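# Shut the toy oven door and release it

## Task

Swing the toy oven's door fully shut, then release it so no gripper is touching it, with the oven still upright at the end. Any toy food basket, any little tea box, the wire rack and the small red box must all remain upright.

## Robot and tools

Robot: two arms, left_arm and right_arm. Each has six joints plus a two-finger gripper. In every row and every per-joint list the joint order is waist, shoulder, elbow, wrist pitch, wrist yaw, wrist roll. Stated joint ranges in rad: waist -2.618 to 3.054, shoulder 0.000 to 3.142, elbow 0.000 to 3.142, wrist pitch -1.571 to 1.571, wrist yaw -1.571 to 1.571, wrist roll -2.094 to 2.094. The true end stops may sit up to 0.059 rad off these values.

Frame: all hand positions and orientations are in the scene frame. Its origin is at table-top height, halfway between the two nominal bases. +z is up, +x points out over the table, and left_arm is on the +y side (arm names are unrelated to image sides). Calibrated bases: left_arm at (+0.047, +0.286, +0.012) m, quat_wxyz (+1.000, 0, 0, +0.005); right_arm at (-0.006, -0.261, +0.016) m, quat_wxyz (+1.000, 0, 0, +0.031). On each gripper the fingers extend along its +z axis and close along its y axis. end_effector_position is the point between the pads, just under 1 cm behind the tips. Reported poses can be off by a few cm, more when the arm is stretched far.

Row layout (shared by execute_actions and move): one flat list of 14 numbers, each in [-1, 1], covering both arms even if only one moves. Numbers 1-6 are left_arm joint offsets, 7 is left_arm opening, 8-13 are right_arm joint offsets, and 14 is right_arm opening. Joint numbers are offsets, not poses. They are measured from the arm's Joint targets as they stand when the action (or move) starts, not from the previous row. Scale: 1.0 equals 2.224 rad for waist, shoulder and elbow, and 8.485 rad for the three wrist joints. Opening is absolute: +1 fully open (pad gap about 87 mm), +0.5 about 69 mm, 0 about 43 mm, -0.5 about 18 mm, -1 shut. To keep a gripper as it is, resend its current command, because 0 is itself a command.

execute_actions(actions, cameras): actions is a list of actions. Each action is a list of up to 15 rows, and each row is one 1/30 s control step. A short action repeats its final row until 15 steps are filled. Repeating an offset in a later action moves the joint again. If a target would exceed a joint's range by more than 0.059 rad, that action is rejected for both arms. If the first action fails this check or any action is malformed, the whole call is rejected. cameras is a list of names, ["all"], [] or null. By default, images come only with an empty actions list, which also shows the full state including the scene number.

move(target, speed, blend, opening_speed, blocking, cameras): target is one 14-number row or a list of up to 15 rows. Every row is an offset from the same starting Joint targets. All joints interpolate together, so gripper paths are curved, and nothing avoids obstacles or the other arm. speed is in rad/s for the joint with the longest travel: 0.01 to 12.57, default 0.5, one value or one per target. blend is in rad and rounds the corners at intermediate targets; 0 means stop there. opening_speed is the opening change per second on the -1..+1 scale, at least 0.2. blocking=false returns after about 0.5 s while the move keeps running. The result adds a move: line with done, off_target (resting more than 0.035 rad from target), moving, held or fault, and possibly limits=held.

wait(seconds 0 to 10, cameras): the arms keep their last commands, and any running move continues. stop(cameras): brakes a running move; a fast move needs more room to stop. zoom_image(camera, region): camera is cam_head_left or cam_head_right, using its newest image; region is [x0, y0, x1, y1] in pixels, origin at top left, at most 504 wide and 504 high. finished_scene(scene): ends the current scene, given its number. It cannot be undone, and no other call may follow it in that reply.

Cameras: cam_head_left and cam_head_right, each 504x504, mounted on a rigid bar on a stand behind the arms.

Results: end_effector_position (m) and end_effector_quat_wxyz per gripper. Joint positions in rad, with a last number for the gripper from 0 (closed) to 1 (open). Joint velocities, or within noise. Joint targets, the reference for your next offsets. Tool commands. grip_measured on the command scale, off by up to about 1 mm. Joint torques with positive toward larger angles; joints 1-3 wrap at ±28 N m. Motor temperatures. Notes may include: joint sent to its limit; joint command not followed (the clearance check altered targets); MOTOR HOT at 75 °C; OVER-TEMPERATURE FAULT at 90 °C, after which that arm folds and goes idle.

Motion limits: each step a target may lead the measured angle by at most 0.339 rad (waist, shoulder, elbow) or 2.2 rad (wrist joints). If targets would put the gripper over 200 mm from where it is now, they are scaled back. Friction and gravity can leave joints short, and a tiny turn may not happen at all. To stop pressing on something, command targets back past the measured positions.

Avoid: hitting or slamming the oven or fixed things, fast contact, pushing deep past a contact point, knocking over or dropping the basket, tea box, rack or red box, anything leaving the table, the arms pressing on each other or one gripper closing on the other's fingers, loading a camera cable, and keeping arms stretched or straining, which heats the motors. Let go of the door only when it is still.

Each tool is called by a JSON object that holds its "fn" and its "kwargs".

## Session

{"fn": "execute_actions", "kwargs": {"actions": []}}

Scene clock: 0.00 s.
left_arm: end_effector_position=(+0.4310, +0.2880, +0.3590) grip_measured=+0.990 end_effector_quat_wxyz=(+0.692, +0.005, +0.722, +0.006) | right_arm: end_effector_position=(+0.3680, -0.2740, +0.0492) grip_measured=+1.000 end_effector_quat_wxyz=(+0.534, +0.045, +0.844, -0.003)
Joint positions: left_arm=[-0.006 1.06 1.042 -0.026 0.002 0.016 0.995] | right_arm=[-0.091 1.541 0.388 0.709 0.027 0.06 1]
Joint velocities: within noise
Joint torques (N m): no reading
Motor temperatures (°C): left_arm=[25 27 29 28 27 29 29] | right_arm=[27 27 30 27 25 26 28]
Heat: left arm: 29 °C; right arm: 30 °C.
Joint targets: left_arm=[-0.006 1.057 1.052 -0.023 0.002 0.016] | right_arm=[-0.091 1.538 0.393 0.700 0.027 0.061]
Tool commands: left_gripper/opening=+1.0 right_gripper/opening=+1.0

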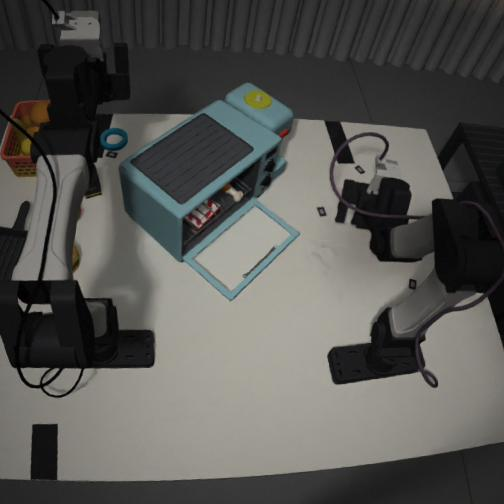

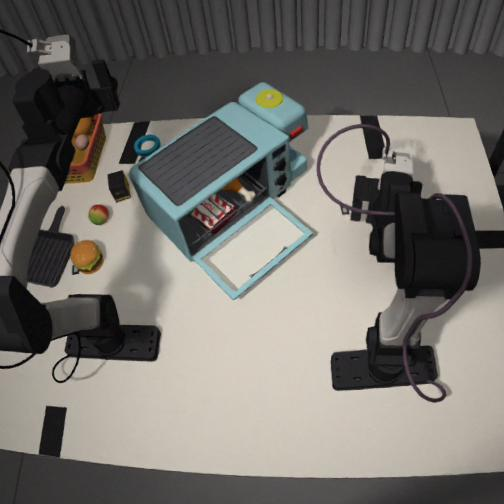

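{"fn": "zoom_image", "kwargs": {"camera": "cam_head_left", "region": [170, 180, 310, 310]}}

{"fn": "zoom_image", "kwargs": {"camera": "cam_head_right", "region": [180, 180, 320, 310]}}

{"fn": "zoom_image", "kwargs": {"camera": "cam_head_left", "region": [110, 70, 310, 270]}}

{"fn": "zoom_image", "kwargs": {"camera": "cam_head_right", "region": [110, 70, 420, 380]}}

Scaled by 3.600 from the camera's 504x504 image, which has a finer 720x720 frame.

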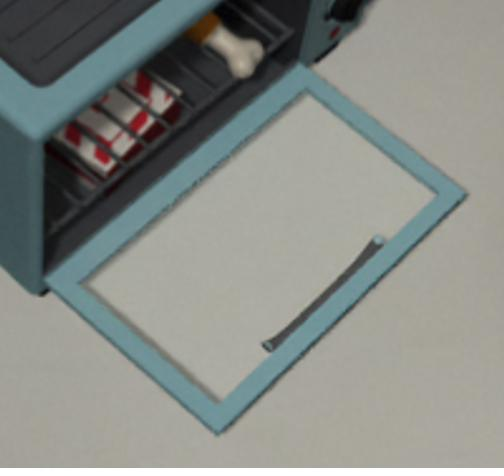

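Scaled by 3.600 from the camera's 504x504 image, which has a finer 720x720 frame.

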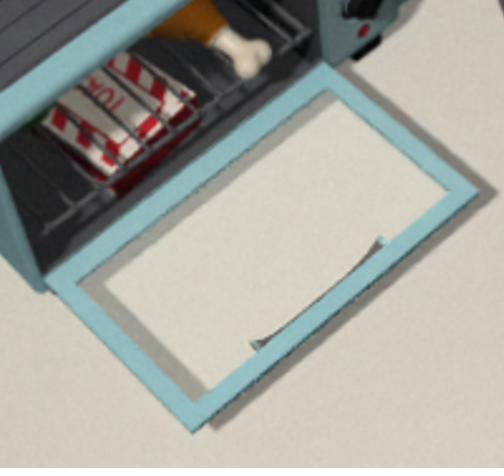

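Scaled by 2.520 from the camera's 504x504 image, which has a finer 720x720 frame.

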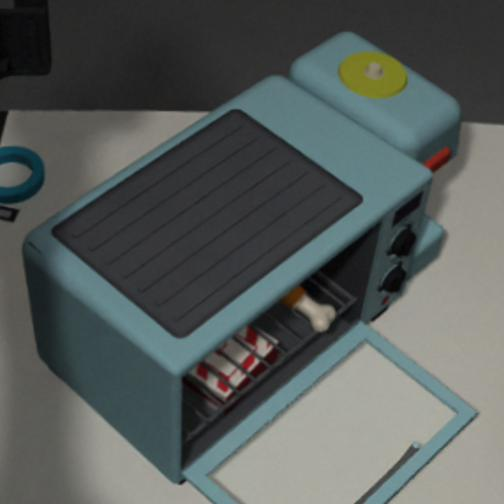

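Scaled by 1.626 from the camera's 504x504 image, which has a finer 720x720 frame.

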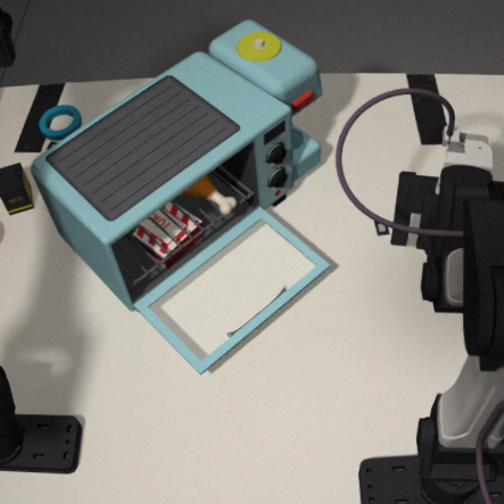

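{"fn": "move", "kwargs": {"target": [[0, 0, 0, 0, 0, 0, 1.0, 0.14582, -0.30585, 0.1022, -0.14345, -0.04483, -0.19394, 1.0], [0, 0, 0, 0, 0, 0, 1.0, 0.14582, -0.23426, -0.06295, -0.0814, -0.04483, -0.19394, 1.0]], "speed": [1.0, 0.5], "blend": [0.08, 0], "cameras": ["all"]}}

{"fn": "zoom_image", "kwargs": {"camera": "cam_head_left", "region": [200, 180, 360, 340]}}

{"fn": "zoom_image", "kwargs": {"camera": "cam_head_right", "region": [200, 180, 360, 340]}}

Scene clock: 19.67 s.
left_arm: end_effector_position=(+0.4310, +0.2880, +0.3590) grip_measured=+0.990 end_effector_quat_wxyz=(+0.692, +0.005, +0.722, +0.006) | right_arm: end_effector_position=(+0.2652, -0.1595, +0.0622) grip_measured=+1.000 end_effector_quat_wxyz=(-0.414, +0.763, -0.483, +0.114)
Joint positions: left_arm=[-0.006 1.06 1.042 -0.026 0.002 0.016 0.995] | right_arm=[0.228 1.007 0.267 0.006 -0.344 -1.571 1]
Joint torques (N m): left_arm=[0.24 -3.14 8.42 1.95 0.07 0.02] | right_arm=[0.35 -0.68 5.65 1.85 -0.35 -0.07]
Motor temperatures (°C): left_arm=[25 27 34 31 27 29 29] | right_arm=[27 28 32 31 25 26 28]
Heat: left arm: 34 °C; right arm: 32 °C.
Joint targets: left_arm=[-0.006 1.057 1.052 -0.023 0.002 0.016] | right_arm=[0.233 1.017 0.252 0.010 -0.354 -1.585]
move: done

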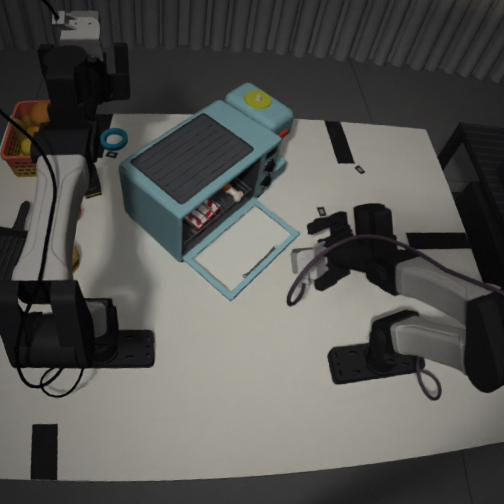

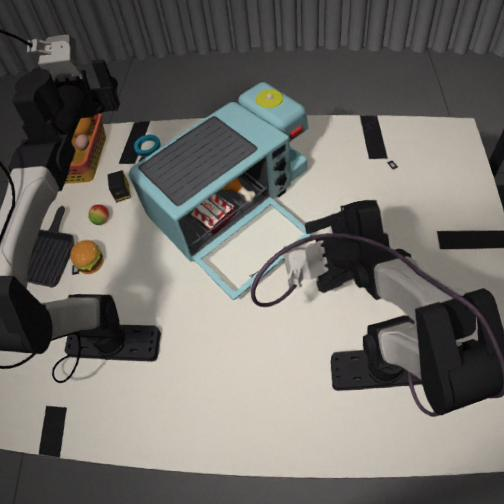

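Scaled by 3.150 from the camera's 504x504 image, which has a finer 720x720 frame.

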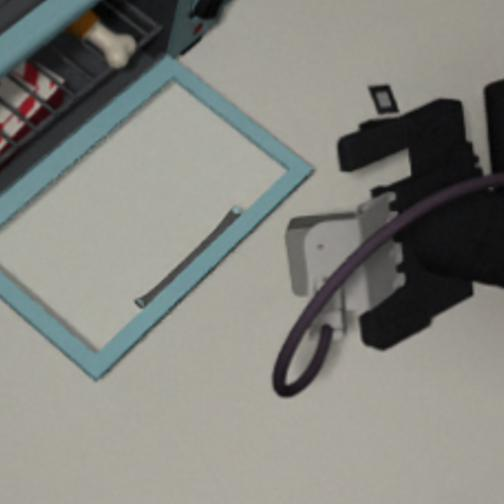

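Scaled by 3.150 from the camera's 504x504 image, which has a finer 720x720 frame.

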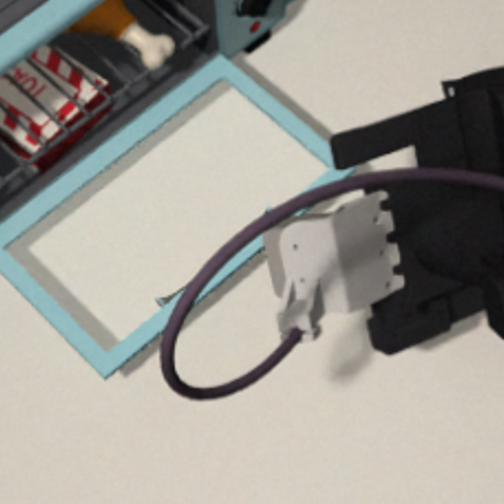

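{"fn": "move", "kwargs": {"target": [0, 0, 0, 0, 0, 0, 1.0, 0.0799, 0.19051, 0.10791, 0.02844, 0.01397, 0.01326, 1.0], "speed": 0.3, "cameras": ["all"]}}

{"fn": "zoom_image", "kwargs": {"camera": "cam_head_left", "region": [180, 160, 340, 320]}}

{"fn": "zoom_image", "kwargs": {"camera": "cam_head_right", "region": [180, 160, 340, 320]}}

Scene clock: 24.60 s.
left_arm: end_effector_position=(+0.4310, +0.2880, +0.3590) grip_measured=+0.990 end_effector_quat_wxyz=(+0.692, +0.005, +0.722, +0.006) | right_arm: end_effector_position=(+0.3170, -0.0960, +0.0569) grip_measured=+1.000 end_effector_quat_wxyz=(-0.415, +0.776, -0.462, +0.107)
Joint positions: left_arm=[-0.006 1.06 1.042 -0.026 0.002 0.016 0.995] | right_arm=[0.406 1.423 0.467 0.247 -0.243 -1.489 1]
Joint torques (N m): left_arm=[0.24 -3.11 8.46 1.95 0.08 0.01] | right_arm=[0.32 -3.44 8.06 1.96 -0.07 0.26]
Heat: left arm: 35 °C; right arm: 32 °C.
Joint targets: left_arm=[-0.006 1.057 1.052 -0.023 0.002 0.016] | right_arm=[0.411 1.441 0.492 0.251 -0.235 -1.472]
move: done

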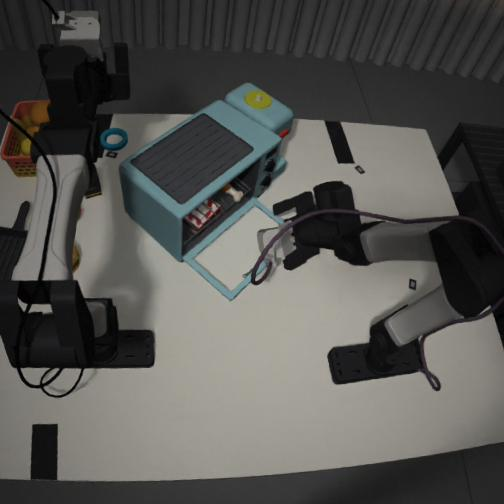

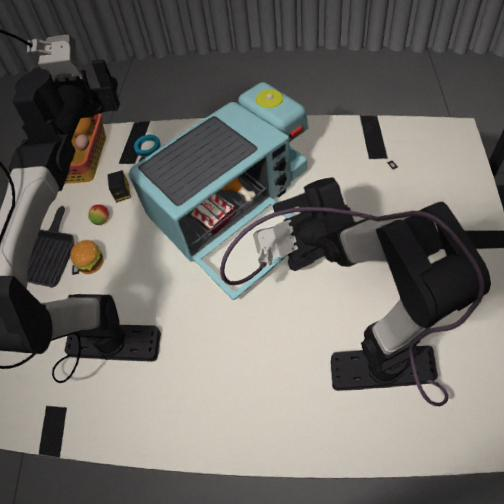

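Scaled by 3.150 from the camera's 504x504 image, which has a finer 720x720 frame.

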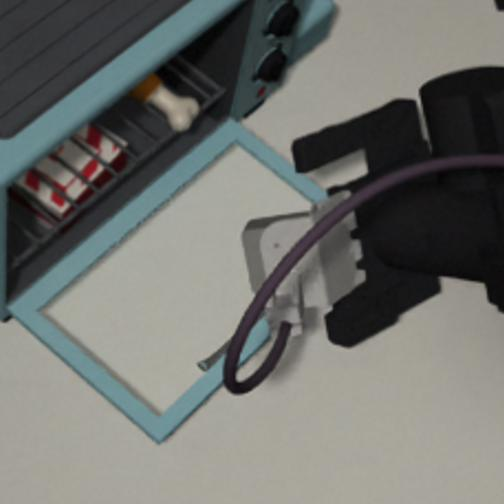

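Scaled by 3.150 from the camera's 504x504 image, which has a finer 720x720 frame.

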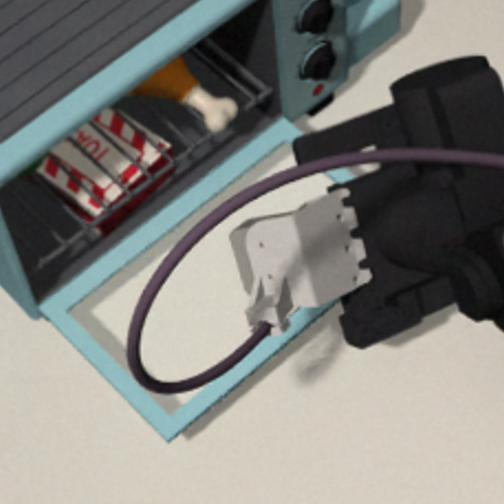

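{"fn": "move", "kwargs": {"target": [[0, 0, 0, 0, 0, 0, 1.0, -0.00121, -0.0246, 0.00603, -0.00601, 0, 0, 1.0], [0, 0, 0, 0, 0, 0, 1.0, 0.00045, -0.067, 0.04969, -0.0285, 0.00032, 0.00029, 1.0], [0, 0, 0, 0, 0, 0, 1.0, 0.00697, -0.07487, 0.10836, -0.04569, 0.00161, 0.00145, 1.0], [0, 0, 0, 0, 0, 0, 1.0, 0.01326, -0.06219, 0.15274, -0.05435, 0.00285, 0.00256, 1.0]], "speed": 0.3, "blend": [0.02, 0.03, 0.03, 0], "cameras": ["all"]}}

{"fn": "zoom_image", "kwargs": {"camera": "cam_head_left", "region": [160, 140, 320, 300]}}

{"fn": "zoom_image", "kwargs": {"camera": "cam_head_right", "region": [160, 140, 320, 300]}}

Scene clock: 28.37 s.
left_arm: end_effector_position=(+0.4310, +0.2880, +0.3590) grip_measured=+0.990 end_effector_quat_wxyz=(+0.692, +0.005, +0.722, +0.006) | right_arm: end_effector_position=(+0.3346, -0.0795, +0.1519) grip_measured=+1.000 end_effector_quat_wxyz=(-0.416, +0.775, -0.463, +0.108)
Joint positions: left_arm=[-0.006 1.06 1.042 -0.026 0.002 0.016 0.995] | right_arm=[0.435 1.303 0.803 -0.201 -0.217 -1.466 1]
Joint torques (N m): left_arm=[0.24 -3.11 8.46 1.95 0.08 0.02] | right_arm=[0.27 -5.59 9.62 1.79 -0.04 0.22]
Heat: left arm: 35 °C; right arm: 33 °C.
Joint targets: left_arm=[-0.006 1.057 1.052 -0.023 0.002 0.016] | right_arm=[0.441 1.302 0.832 -0.210 -0.211 -1.451]
move: done

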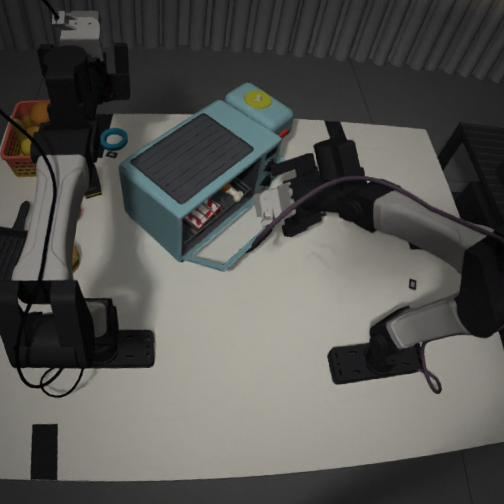

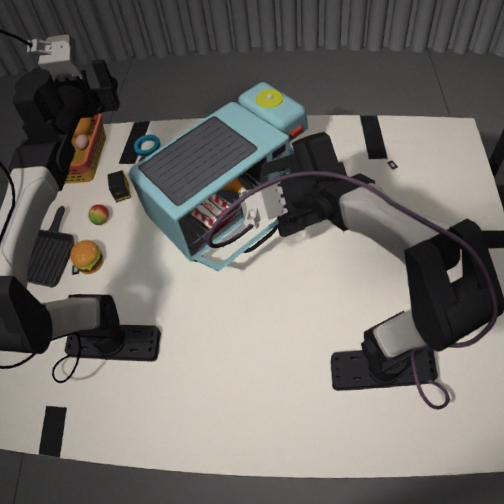

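Scaled by 3.150 from the camera's 504x504 image, which has a finer 720x720 frame.

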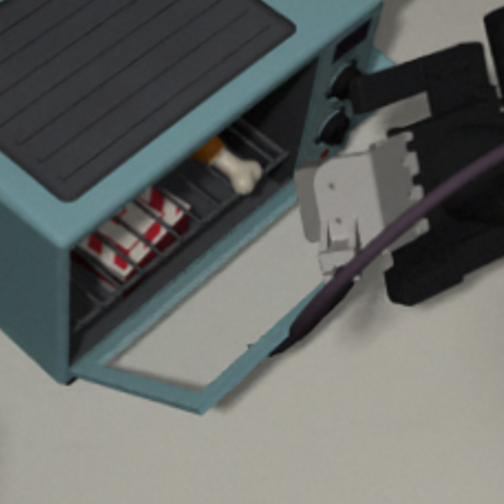

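Scaled by 3.150 from the camera's 504x504 image, which has a finer 720x720 frame.

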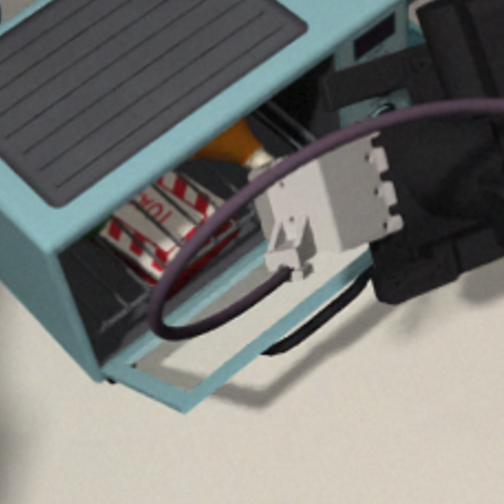

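{"fn": "move", "kwargs": {"target": [[0, 0, 0, 0, 0, 0, 1.0, 0.00877, 0.03408, 0.05638, -0.00788, 0.00173, 0.00154, 1.0], [0, 0, 0, 0, 0, 0, 1.0, 0.01808, 0.07495, 0.1129, -0.01288, 0.00358, 0.00317, 1.0], [0, 0, 0, 0, 0, 0, 1.0, 0.0241, 0.10319, 0.14964, -0.01491, 0.00477, 0.00421, 1.0], [0, 0, 0, 0, 0, 0, 1.0, 0.02968, 0.13345, 0.18431, -0.0159, 0.00589, 0.00519, 1.0]], "speed": [0.3, 0.3, 0.2, 0.12], "blend": [0.03, 0.03, 0.02, 0], "cameras": ["all"]}}

{"fn": "zoom_image", "kwargs": {"camera": "cam_head_left", "region": [140, 110, 320, 290]}}

{"fn": "zoom_image", "kwargs": {"camera": "cam_head_right", "region": [140, 110, 320, 290]}}

Scene clock: 32.10 s.
left_arm: end_effector_position=(+0.4310, +0.2880, +0.3590) grip_measured=+0.990 end_effector_quat_wxyz=(+0.692, +0.005, +0.722, +0.006) | right_arm: end_effector_position=(+0.3912, -0.0242, +0.1945) grip_measured=+1.000 end_effector_quat_wxyz=(-0.414, +0.775, -0.465, +0.106)
Joint positions: left_arm=[-0.006 1.06 1.042 -0.026 0.002 0.016 0.995] | right_arm=[0.501 1.575 1.211 -0.335 -0.168 -1.422 1]
Joint torques (N m): left_arm=[0.21 -3.12 8.43 1.96 0.08 0.01] | right_arm=[0.44 -6.23 9.78 1.77 0.02 0.29]
Heat: left arm: 36 °C; right arm: 34 °C.
Joint targets: left_arm=[-0.006 1.057 1.052 -0.023 0.002 0.016] | right_arm=[0.507 1.599 1.242 -0.345 -0.161 -1.407]
move: done

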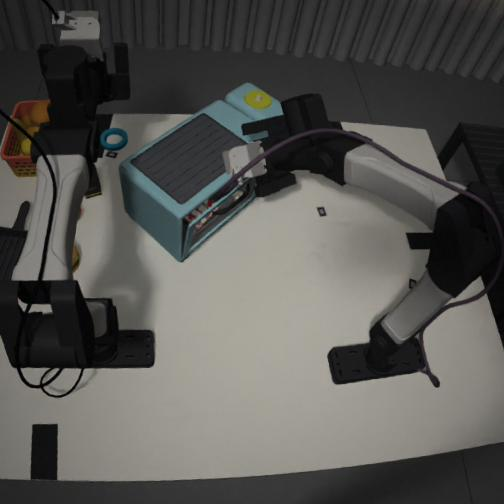

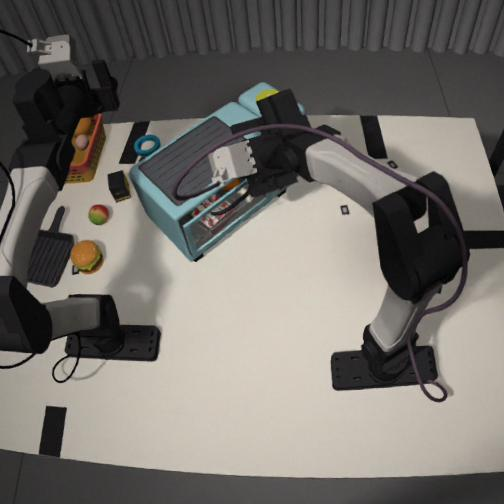

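Scaled by 2.800 from the camera's 504x504 image, which has a finer 720x720 frame.

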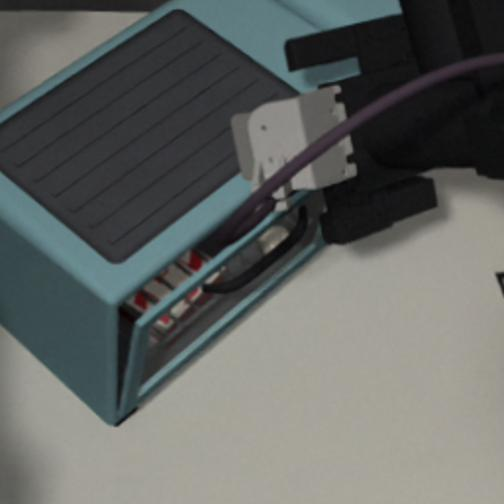

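Scaled by 2.800 from the camera's 504x504 image, which has a finer 720x720 frame.

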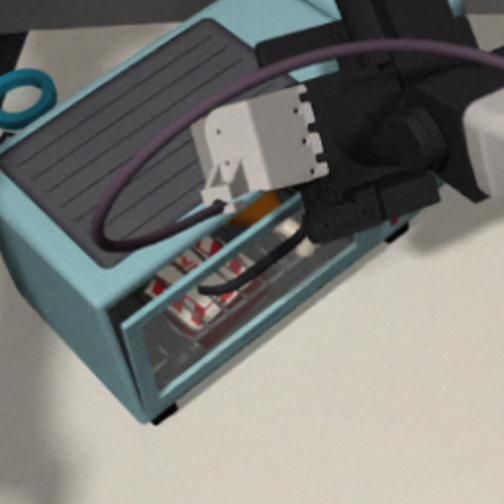

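{"fn": "move", "kwargs": {"target": [0, 0, 0, 0, 0, 0, 1.0, 0.00513, 0.03143, 0.03305, -0.00029, 0.00101, 0.00087, 1.0], "speed": 0.08, "cameras": ["all"]}}

{"fn": "zoom_image", "kwargs": {"camera": "cam_head_left", "region": [140, 110, 320, 290]}}

{"fn": "zoom_image", "kwargs": {"camera": "cam_head_right", "region": [140, 110, 320, 290]}}

Scene clock: 34.40 s.
left_arm: end_effector_position=(+0.4310, +0.2880, +0.3590) grip_measured=+0.990 end_effector_quat_wxyz=(+0.692, +0.005, +0.722, +0.006) | right_arm: end_effector_position=(+0.4014, -0.0161, +0.1898) grip_measured=+1.000 end_effector_quat_wxyz=(-0.402, +0.778, -0.471, +0.104)
Joint positions: left_arm=[-0.006 1.06 1.042 -0.026 0.002 0.016 0.995] | right_arm=[0.509 1.641 1.28 -0.364 -0.153 -1.412 1]
Joint torques (N m): left_arm=[0.21 -3.14 8.44 1.96 0.08 0.02] | right_arm=[0.69 -6.58 10.17 2.04 -0.05 0.26]
Heat: left arm: 36 °C; right arm: 34 °C.
Joint targets: left_arm=[-0.006 1.057 1.052 -0.023 0.002 0.016] | right_arm=[0.518 1.669 1.316 -0.348 -0.153 -1.399]
move: done

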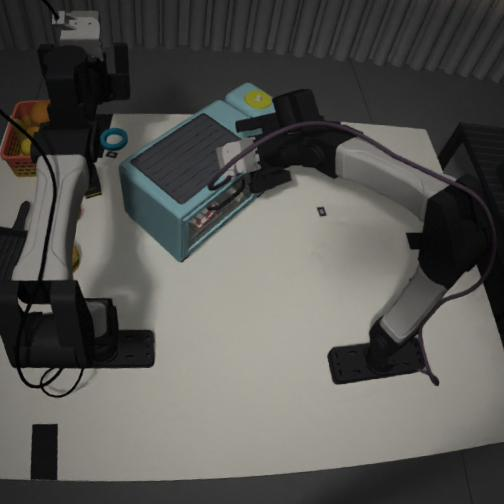

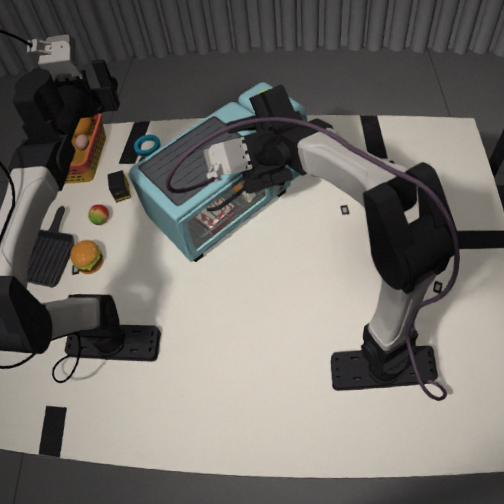

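Scaled by 2.800 from the camera's 504x504 image, which has a finer 720x720 frame.

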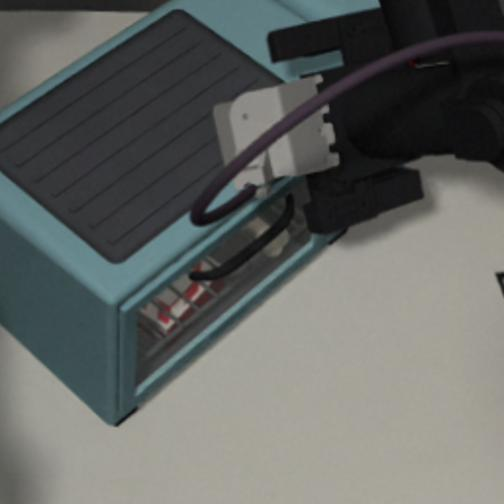

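Scaled by 2.800 from the camera's 504x504 image, which has a finer 720x720 frame.

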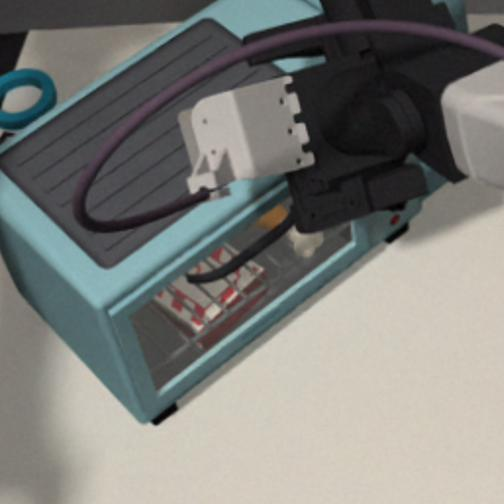

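{"fn": "move", "kwargs": {"target": [0, 0, 0, 0, 0, 0, 1.0, 0.0013, 0.00823, 0.00886, -0.00012, 0, 0, 1.0], "speed": 0.08}}

Scene clock: 35.83 s.
left_arm: end_effector_position=(+0.4310, +0.2880, +0.3590) grip_measured=+0.990 end_effector_quat_wxyz=(+0.692, +0.005, +0.722, +0.006) | right_arm: end_effector_position=(+0.4025, -0.0156, +0.1865) grip_measured=+1.000 end_effector_quat_wxyz=(-0.394, +0.780, -0.475, +0.102)
Joint positions: left_arm=[-0.006 1.06 1.042 -0.026 0.002 0.016 0.995] | right_arm=[0.511 1.657 1.298 -0.382 -0.148 -1.411 1]
Joint torques (N m): left_arm=[0.24 -3.11 8.43 1.94 0.08 0] | right_arm=[0.9 -6.48 10.25 2.24 -0.17 0.16]
Heat: left arm: 36 °C; right arm: 35 °C.
Joint targets: left_arm=[-0.006 1.057 1.052 -0.023 0.002 0.016] | right_arm=[0.521 1.687 1.335 -0.349 -0.153 -1.399]
move: off_target (right_arm); right_arm: the elbow is farthest, 0.038 rad from its target

{"fn": "move", "kwargs": {"target": [[0, 0, 0, 0, 0, 0, 1.0, -0.02104, -0.12113, -0.10288, -0.00625, -0.00392, -0.00348, 1.0], [0, 0, 0, 0, 0, 0, 1.0, -0.06601, -0.26057, -0.13399, -0.03638, -0.01278, -0.01072, 1.0]], "speed": [0.25, 0.5], "blend": [0.05, 0], "cameras": ["all"]}}

{"fn": "zoom_image", "kwargs": {"camera": "cam_head_left", "region": [110, 80, 310, 280]}}

{"fn": "zoom_image", "kwargs": {"camera": "cam_head_right", "region": [110, 80, 310, 280]}}

Scene clock: 39.87 s.
left_arm: end_effector_position=(+0.4310, +0.2880, +0.3590) grip_measured=+0.990 end_effector_quat_wxyz=(+0.692, +0.005, +0.722, +0.006) | right_arm: end_effector_position=(+0.3042, -0.1109, +0.2460) grip_measured=+1.000 end_effector_quat_wxyz=(-0.420, +0.766, -0.474, +0.109)
Joint positions: left_arm=[-0.006 1.06 1.042 -0.026 0.002 0.016 0.995] | right_arm=[0.38 1.116 1.059 -0.642 -0.25 -1.476 1]
Joint torques (N m): left_arm=[0.23 -3.14 8.44 1.96 0.09 0.02] | right_arm=[-0.7 -4.63 5.67 1.7 -0.25 -0.14]
Heat: left arm: 37 °C; right arm: 35 °C.
Joint targets: left_arm=[-0.006 1.057 1.052 -0.023 0.002 0.016] | right_arm=[0.374 1.108 1.038 -0.657 -0.261 -1.490]
move: done

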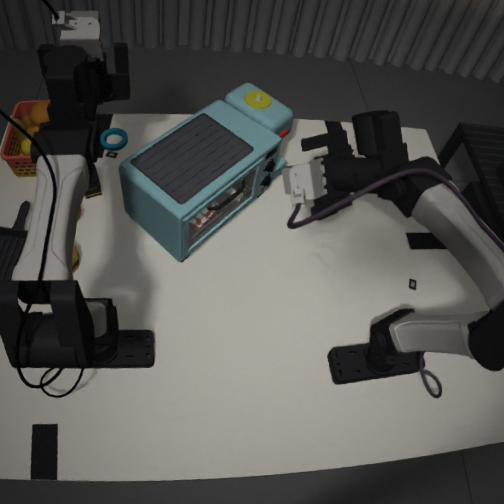

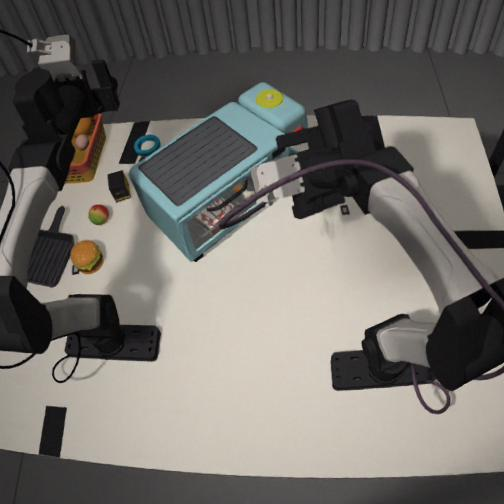

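Scaled by 2.520 from the camera's 504x504 image, which has a finer 720x720 frame.

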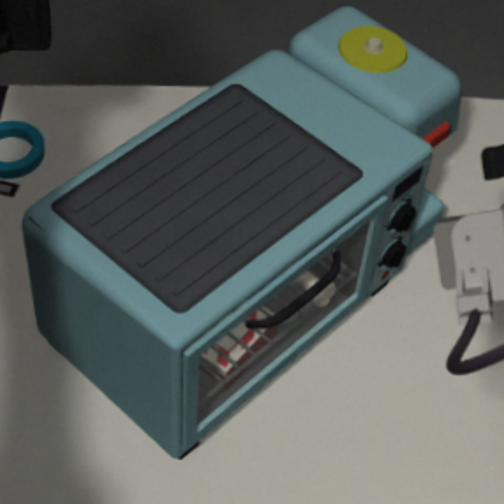

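Scaled by 2.520 from the camera's 504x504 image, which has a finer 720x720 frame.

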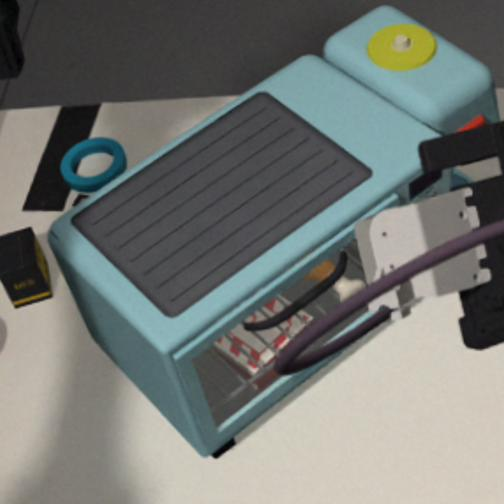

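{"fn": "finished_scene", "kwargs": {"scene": 2}}

The scene is finished: the task was done.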